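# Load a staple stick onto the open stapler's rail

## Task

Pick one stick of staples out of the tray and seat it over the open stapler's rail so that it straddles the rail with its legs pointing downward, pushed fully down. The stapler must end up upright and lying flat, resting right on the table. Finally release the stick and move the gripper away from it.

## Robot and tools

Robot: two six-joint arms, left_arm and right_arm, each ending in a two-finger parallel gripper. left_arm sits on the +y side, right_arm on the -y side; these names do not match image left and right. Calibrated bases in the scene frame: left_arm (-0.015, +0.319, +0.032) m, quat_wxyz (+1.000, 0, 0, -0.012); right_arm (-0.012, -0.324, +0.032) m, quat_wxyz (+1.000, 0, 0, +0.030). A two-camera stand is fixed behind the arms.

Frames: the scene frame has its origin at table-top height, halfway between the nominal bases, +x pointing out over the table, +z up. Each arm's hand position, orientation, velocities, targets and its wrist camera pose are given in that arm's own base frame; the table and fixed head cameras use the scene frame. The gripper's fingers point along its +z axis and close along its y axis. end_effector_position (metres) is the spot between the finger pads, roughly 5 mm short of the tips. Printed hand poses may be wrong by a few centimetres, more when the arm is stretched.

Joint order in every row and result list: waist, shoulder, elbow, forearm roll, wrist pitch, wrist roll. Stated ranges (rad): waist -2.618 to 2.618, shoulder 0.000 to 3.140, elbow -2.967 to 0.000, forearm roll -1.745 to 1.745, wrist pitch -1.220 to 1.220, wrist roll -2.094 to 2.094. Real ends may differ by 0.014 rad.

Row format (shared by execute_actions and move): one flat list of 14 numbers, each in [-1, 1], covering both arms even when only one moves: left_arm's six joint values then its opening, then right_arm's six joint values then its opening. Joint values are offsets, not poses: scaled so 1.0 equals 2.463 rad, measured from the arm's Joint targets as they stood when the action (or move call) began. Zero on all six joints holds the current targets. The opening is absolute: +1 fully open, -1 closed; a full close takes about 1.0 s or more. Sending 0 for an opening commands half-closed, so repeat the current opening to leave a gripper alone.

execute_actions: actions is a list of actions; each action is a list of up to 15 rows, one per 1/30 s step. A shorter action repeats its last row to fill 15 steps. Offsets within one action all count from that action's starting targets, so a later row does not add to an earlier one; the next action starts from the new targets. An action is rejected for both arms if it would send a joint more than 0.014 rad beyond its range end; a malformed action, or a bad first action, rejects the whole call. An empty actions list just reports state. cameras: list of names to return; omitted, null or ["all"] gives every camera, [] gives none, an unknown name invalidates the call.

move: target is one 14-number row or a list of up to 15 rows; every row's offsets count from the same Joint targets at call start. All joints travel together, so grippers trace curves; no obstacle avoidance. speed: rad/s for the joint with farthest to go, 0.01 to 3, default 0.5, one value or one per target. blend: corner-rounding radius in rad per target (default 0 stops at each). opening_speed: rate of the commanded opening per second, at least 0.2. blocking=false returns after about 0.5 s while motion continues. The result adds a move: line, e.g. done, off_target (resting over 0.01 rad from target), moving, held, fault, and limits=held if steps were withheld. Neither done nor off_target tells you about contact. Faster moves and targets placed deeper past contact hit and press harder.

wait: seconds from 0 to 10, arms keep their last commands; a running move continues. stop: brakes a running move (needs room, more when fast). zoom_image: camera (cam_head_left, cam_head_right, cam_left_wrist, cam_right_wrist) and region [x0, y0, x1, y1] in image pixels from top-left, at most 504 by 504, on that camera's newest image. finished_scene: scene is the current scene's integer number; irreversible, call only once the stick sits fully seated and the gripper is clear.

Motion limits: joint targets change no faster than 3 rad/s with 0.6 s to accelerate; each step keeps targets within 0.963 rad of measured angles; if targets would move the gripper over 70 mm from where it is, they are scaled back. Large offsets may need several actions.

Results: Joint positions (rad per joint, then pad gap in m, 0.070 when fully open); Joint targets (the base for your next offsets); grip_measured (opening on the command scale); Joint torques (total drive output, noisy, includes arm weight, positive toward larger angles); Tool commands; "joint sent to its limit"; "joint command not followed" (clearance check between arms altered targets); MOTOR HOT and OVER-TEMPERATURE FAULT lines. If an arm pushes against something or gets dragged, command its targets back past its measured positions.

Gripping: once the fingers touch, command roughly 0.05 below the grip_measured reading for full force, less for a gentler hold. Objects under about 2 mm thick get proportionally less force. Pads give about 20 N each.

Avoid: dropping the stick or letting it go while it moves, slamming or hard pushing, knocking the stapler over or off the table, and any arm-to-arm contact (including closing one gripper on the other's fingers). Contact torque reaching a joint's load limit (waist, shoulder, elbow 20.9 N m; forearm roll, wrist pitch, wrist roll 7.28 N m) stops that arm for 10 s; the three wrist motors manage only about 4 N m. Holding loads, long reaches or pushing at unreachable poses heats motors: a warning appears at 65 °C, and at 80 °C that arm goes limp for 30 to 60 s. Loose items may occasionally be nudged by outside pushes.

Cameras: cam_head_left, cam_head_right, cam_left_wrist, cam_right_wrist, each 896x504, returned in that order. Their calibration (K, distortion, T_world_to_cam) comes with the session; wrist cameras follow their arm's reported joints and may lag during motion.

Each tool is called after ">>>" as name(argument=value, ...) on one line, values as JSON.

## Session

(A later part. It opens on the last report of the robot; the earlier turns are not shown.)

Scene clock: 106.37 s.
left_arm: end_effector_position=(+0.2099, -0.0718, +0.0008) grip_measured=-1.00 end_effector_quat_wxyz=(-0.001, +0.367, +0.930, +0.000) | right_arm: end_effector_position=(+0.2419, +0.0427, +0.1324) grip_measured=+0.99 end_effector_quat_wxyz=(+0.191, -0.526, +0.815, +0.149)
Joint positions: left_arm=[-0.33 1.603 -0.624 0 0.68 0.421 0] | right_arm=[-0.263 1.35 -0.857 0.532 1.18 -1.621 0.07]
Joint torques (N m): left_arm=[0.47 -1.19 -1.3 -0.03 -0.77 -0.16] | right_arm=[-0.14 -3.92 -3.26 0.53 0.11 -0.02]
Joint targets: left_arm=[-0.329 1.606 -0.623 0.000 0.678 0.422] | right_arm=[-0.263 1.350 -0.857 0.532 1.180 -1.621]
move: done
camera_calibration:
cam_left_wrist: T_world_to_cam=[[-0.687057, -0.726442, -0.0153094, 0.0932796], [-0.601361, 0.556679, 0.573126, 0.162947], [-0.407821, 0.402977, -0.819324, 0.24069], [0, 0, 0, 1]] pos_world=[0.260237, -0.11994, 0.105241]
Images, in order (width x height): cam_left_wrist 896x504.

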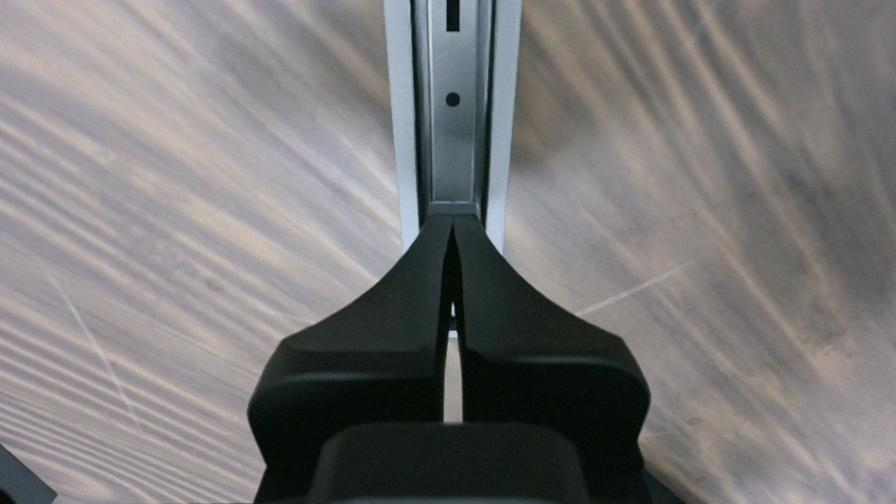

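>>> move(target=[0,0.0011,0.0007,0,-0.0017,0,-1,0,0,0,0,0,0,1], speed=0.03, cameras=[])

>>> move(target=[[0,-0.0061,-0.0038,0,0.0095,0,-1,0,0,0,0,0,0,1],[0,-0.0646,-0.0532,0,0.1157,0,-1,0,0,0,0,0,0,1],[0,-0.307,0.0633,0,-0.0024,-0.1713,-1,0,0,0,0,0,0,1],[0.1,-0.307,0.0633,0,-0.0024,-0.1713,-1,0,0,0,0,0,0,1]], speed=[0.03,0.15,0.4,0.4])

>>> zoom_image(camera="cam_left_wrist", region=[450, 50, 750, 350])

>>> zoom_image(camera="cam_head_right", region=[320, 220, 440, 330])

Scene clock: 109.50 s.
left_arm: end_effector_position=(+0.2113, -0.0723, +0.0002) grip_measured=-1.00 end_effector_quat_wxyz=(+0.002, +0.367, +0.930, +0.000) | right_arm: end_effector_position=(+0.2419, +0.0427, +0.1324) grip_measured=+0.99 end_effector_quat_wxyz=(+0.191, -0.526, +0.815, +0.149)
Joint positions: left_arm=[-0.33 1.606 -0.624 0 0.671 0.421 0] | right_arm=[-0.263 1.35 -0.857 0.532 1.18 -1.621 0.07]
Joint torques (N m): left_arm=[2.75 4.71 5.35 0.98 0.72 -0.05] | right_arm=[-0.09 -3.88 -3.4 0.56 0.12 -0.02]
Joint targets: left_arm=[-0.329 1.609 -0.621 0.000 0.673 0.422] | right_arm=[-0.263 1.350 -0.857 0.532 1.180 -1.621]
move: done
No camera images: "cameras" was empty.

Scene clock: 114.57 s.
left_arm: end_effector_position=(+0.2143, -0.0177, +0.1254) grip_measured=-1.00 end_effector_quat_wxyz=(+0.297, +0.039, +0.954, -0.012) | right_arm: end_effector_position=(+0.2419, +0.0427, +0.1324) grip_measured=+0.99 end_effector_quat_wxyz=(+0.191, -0.526, +0.815, +0.149)
Joint positions: left_arm=[-0.082 0.852 -0.465 0 0.667 -0.001 0] | right_arm=[-0.263 1.35 -0.857 0.532 1.18 -1.621 0.07]
Joint torques (N m): left_arm=[-0.41 -0.29 -4.8 0.02 -0.33 0.2] | right_arm=[0 -4.18 -3.15 0.58 0.11 -0.05]
Joint targets: left_arm=[-0.083 0.852 -0.465 0.000 0.668 0.000] | right_arm=[-0.263 1.350 -0.857 0.532 1.180 -1.621]
move: done
camera_calibration:
cam_left_wrist: T_world_to_cam=[[-0.0784076, -0.996789, -0.0162721, 0.00244973], [-0.996913, 0.0783316, 0.00526042, 0.211543], [-0.00396891, 0.0166343, -0.999854, 0.251958], [0, 0, 0, 1]] pos_world=[0.212082, -0.0183198, 0.250848]
cam_right_wrist: T_world_to_cam=[[0.921966, -0.38464, -0.0450589, -0.197131], [-0.37781, -0.918896, 0.113531, 0.114781], [-0.0850731, -0.0876483, -0.992512, 0.280151], [0, 0, 0, 1]] pos_world=[0.248946, 0.054202, 0.256139]

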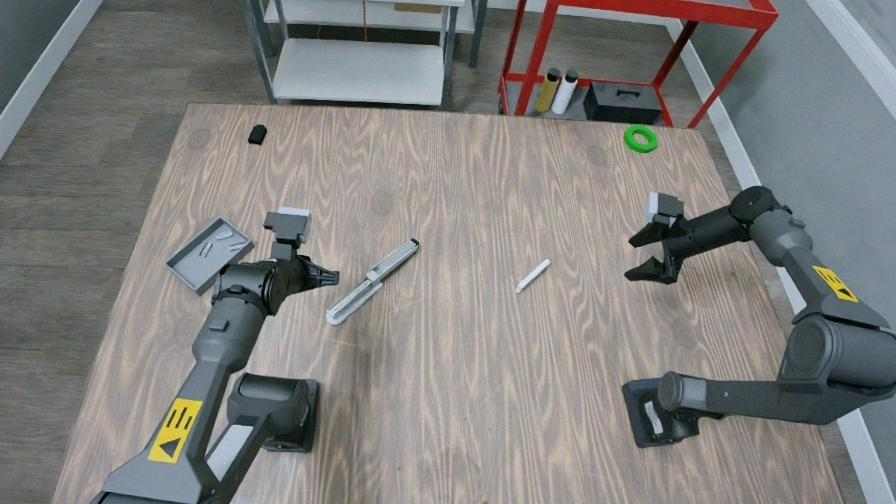

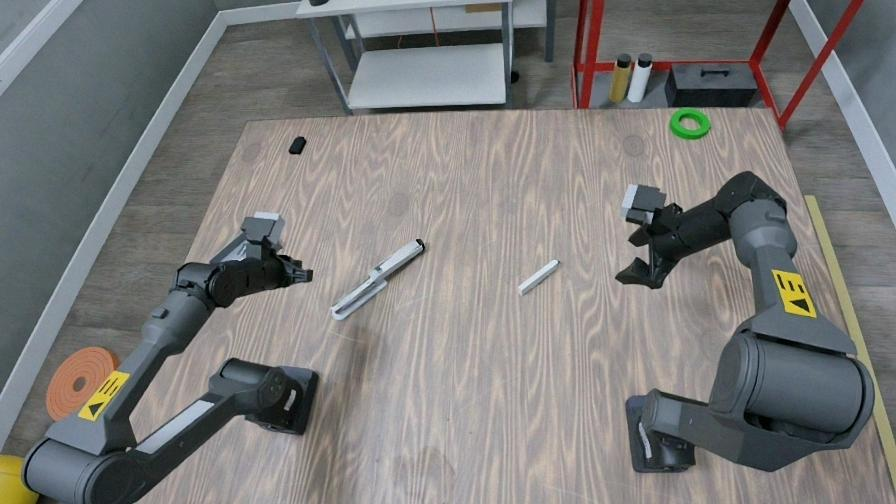

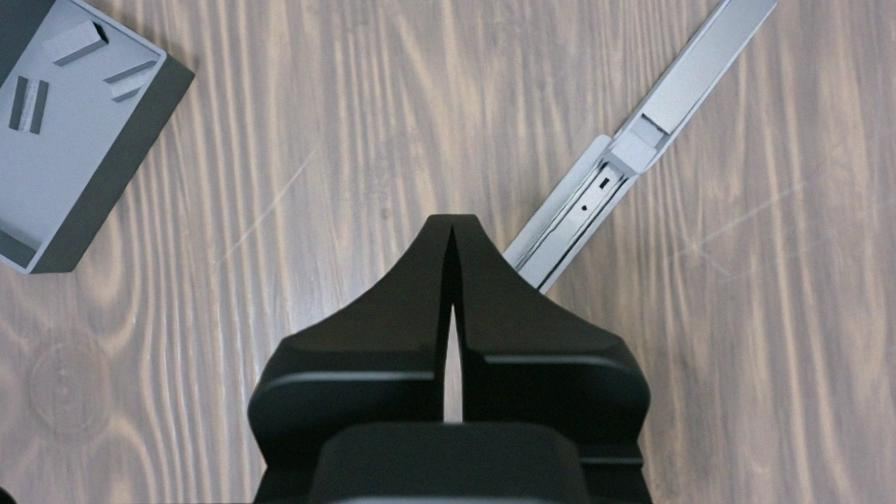

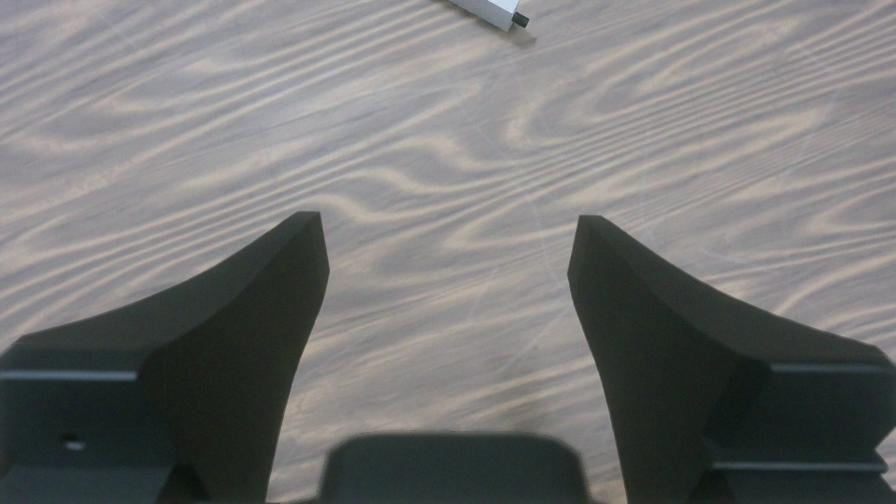

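Scaled by 1.680 from the camera's 896x504 image, which has a finer 1280x720 frame.

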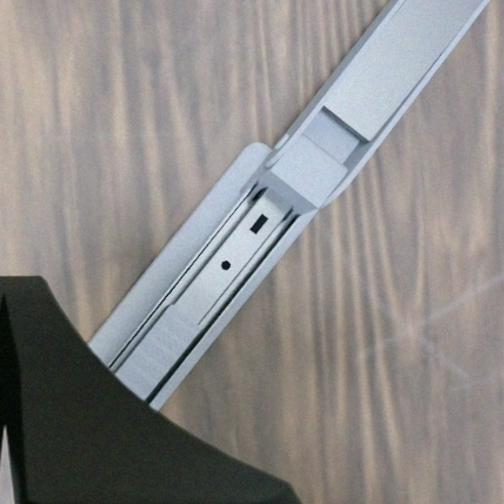

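Scaled by 4.200 from the camera's 896x504 image, which has a finer 1280x720 frame.

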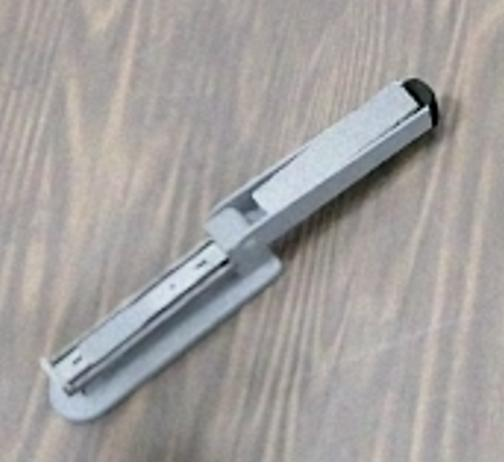

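>>> finished_scene(scene=2)

The scene is finished: the task was done.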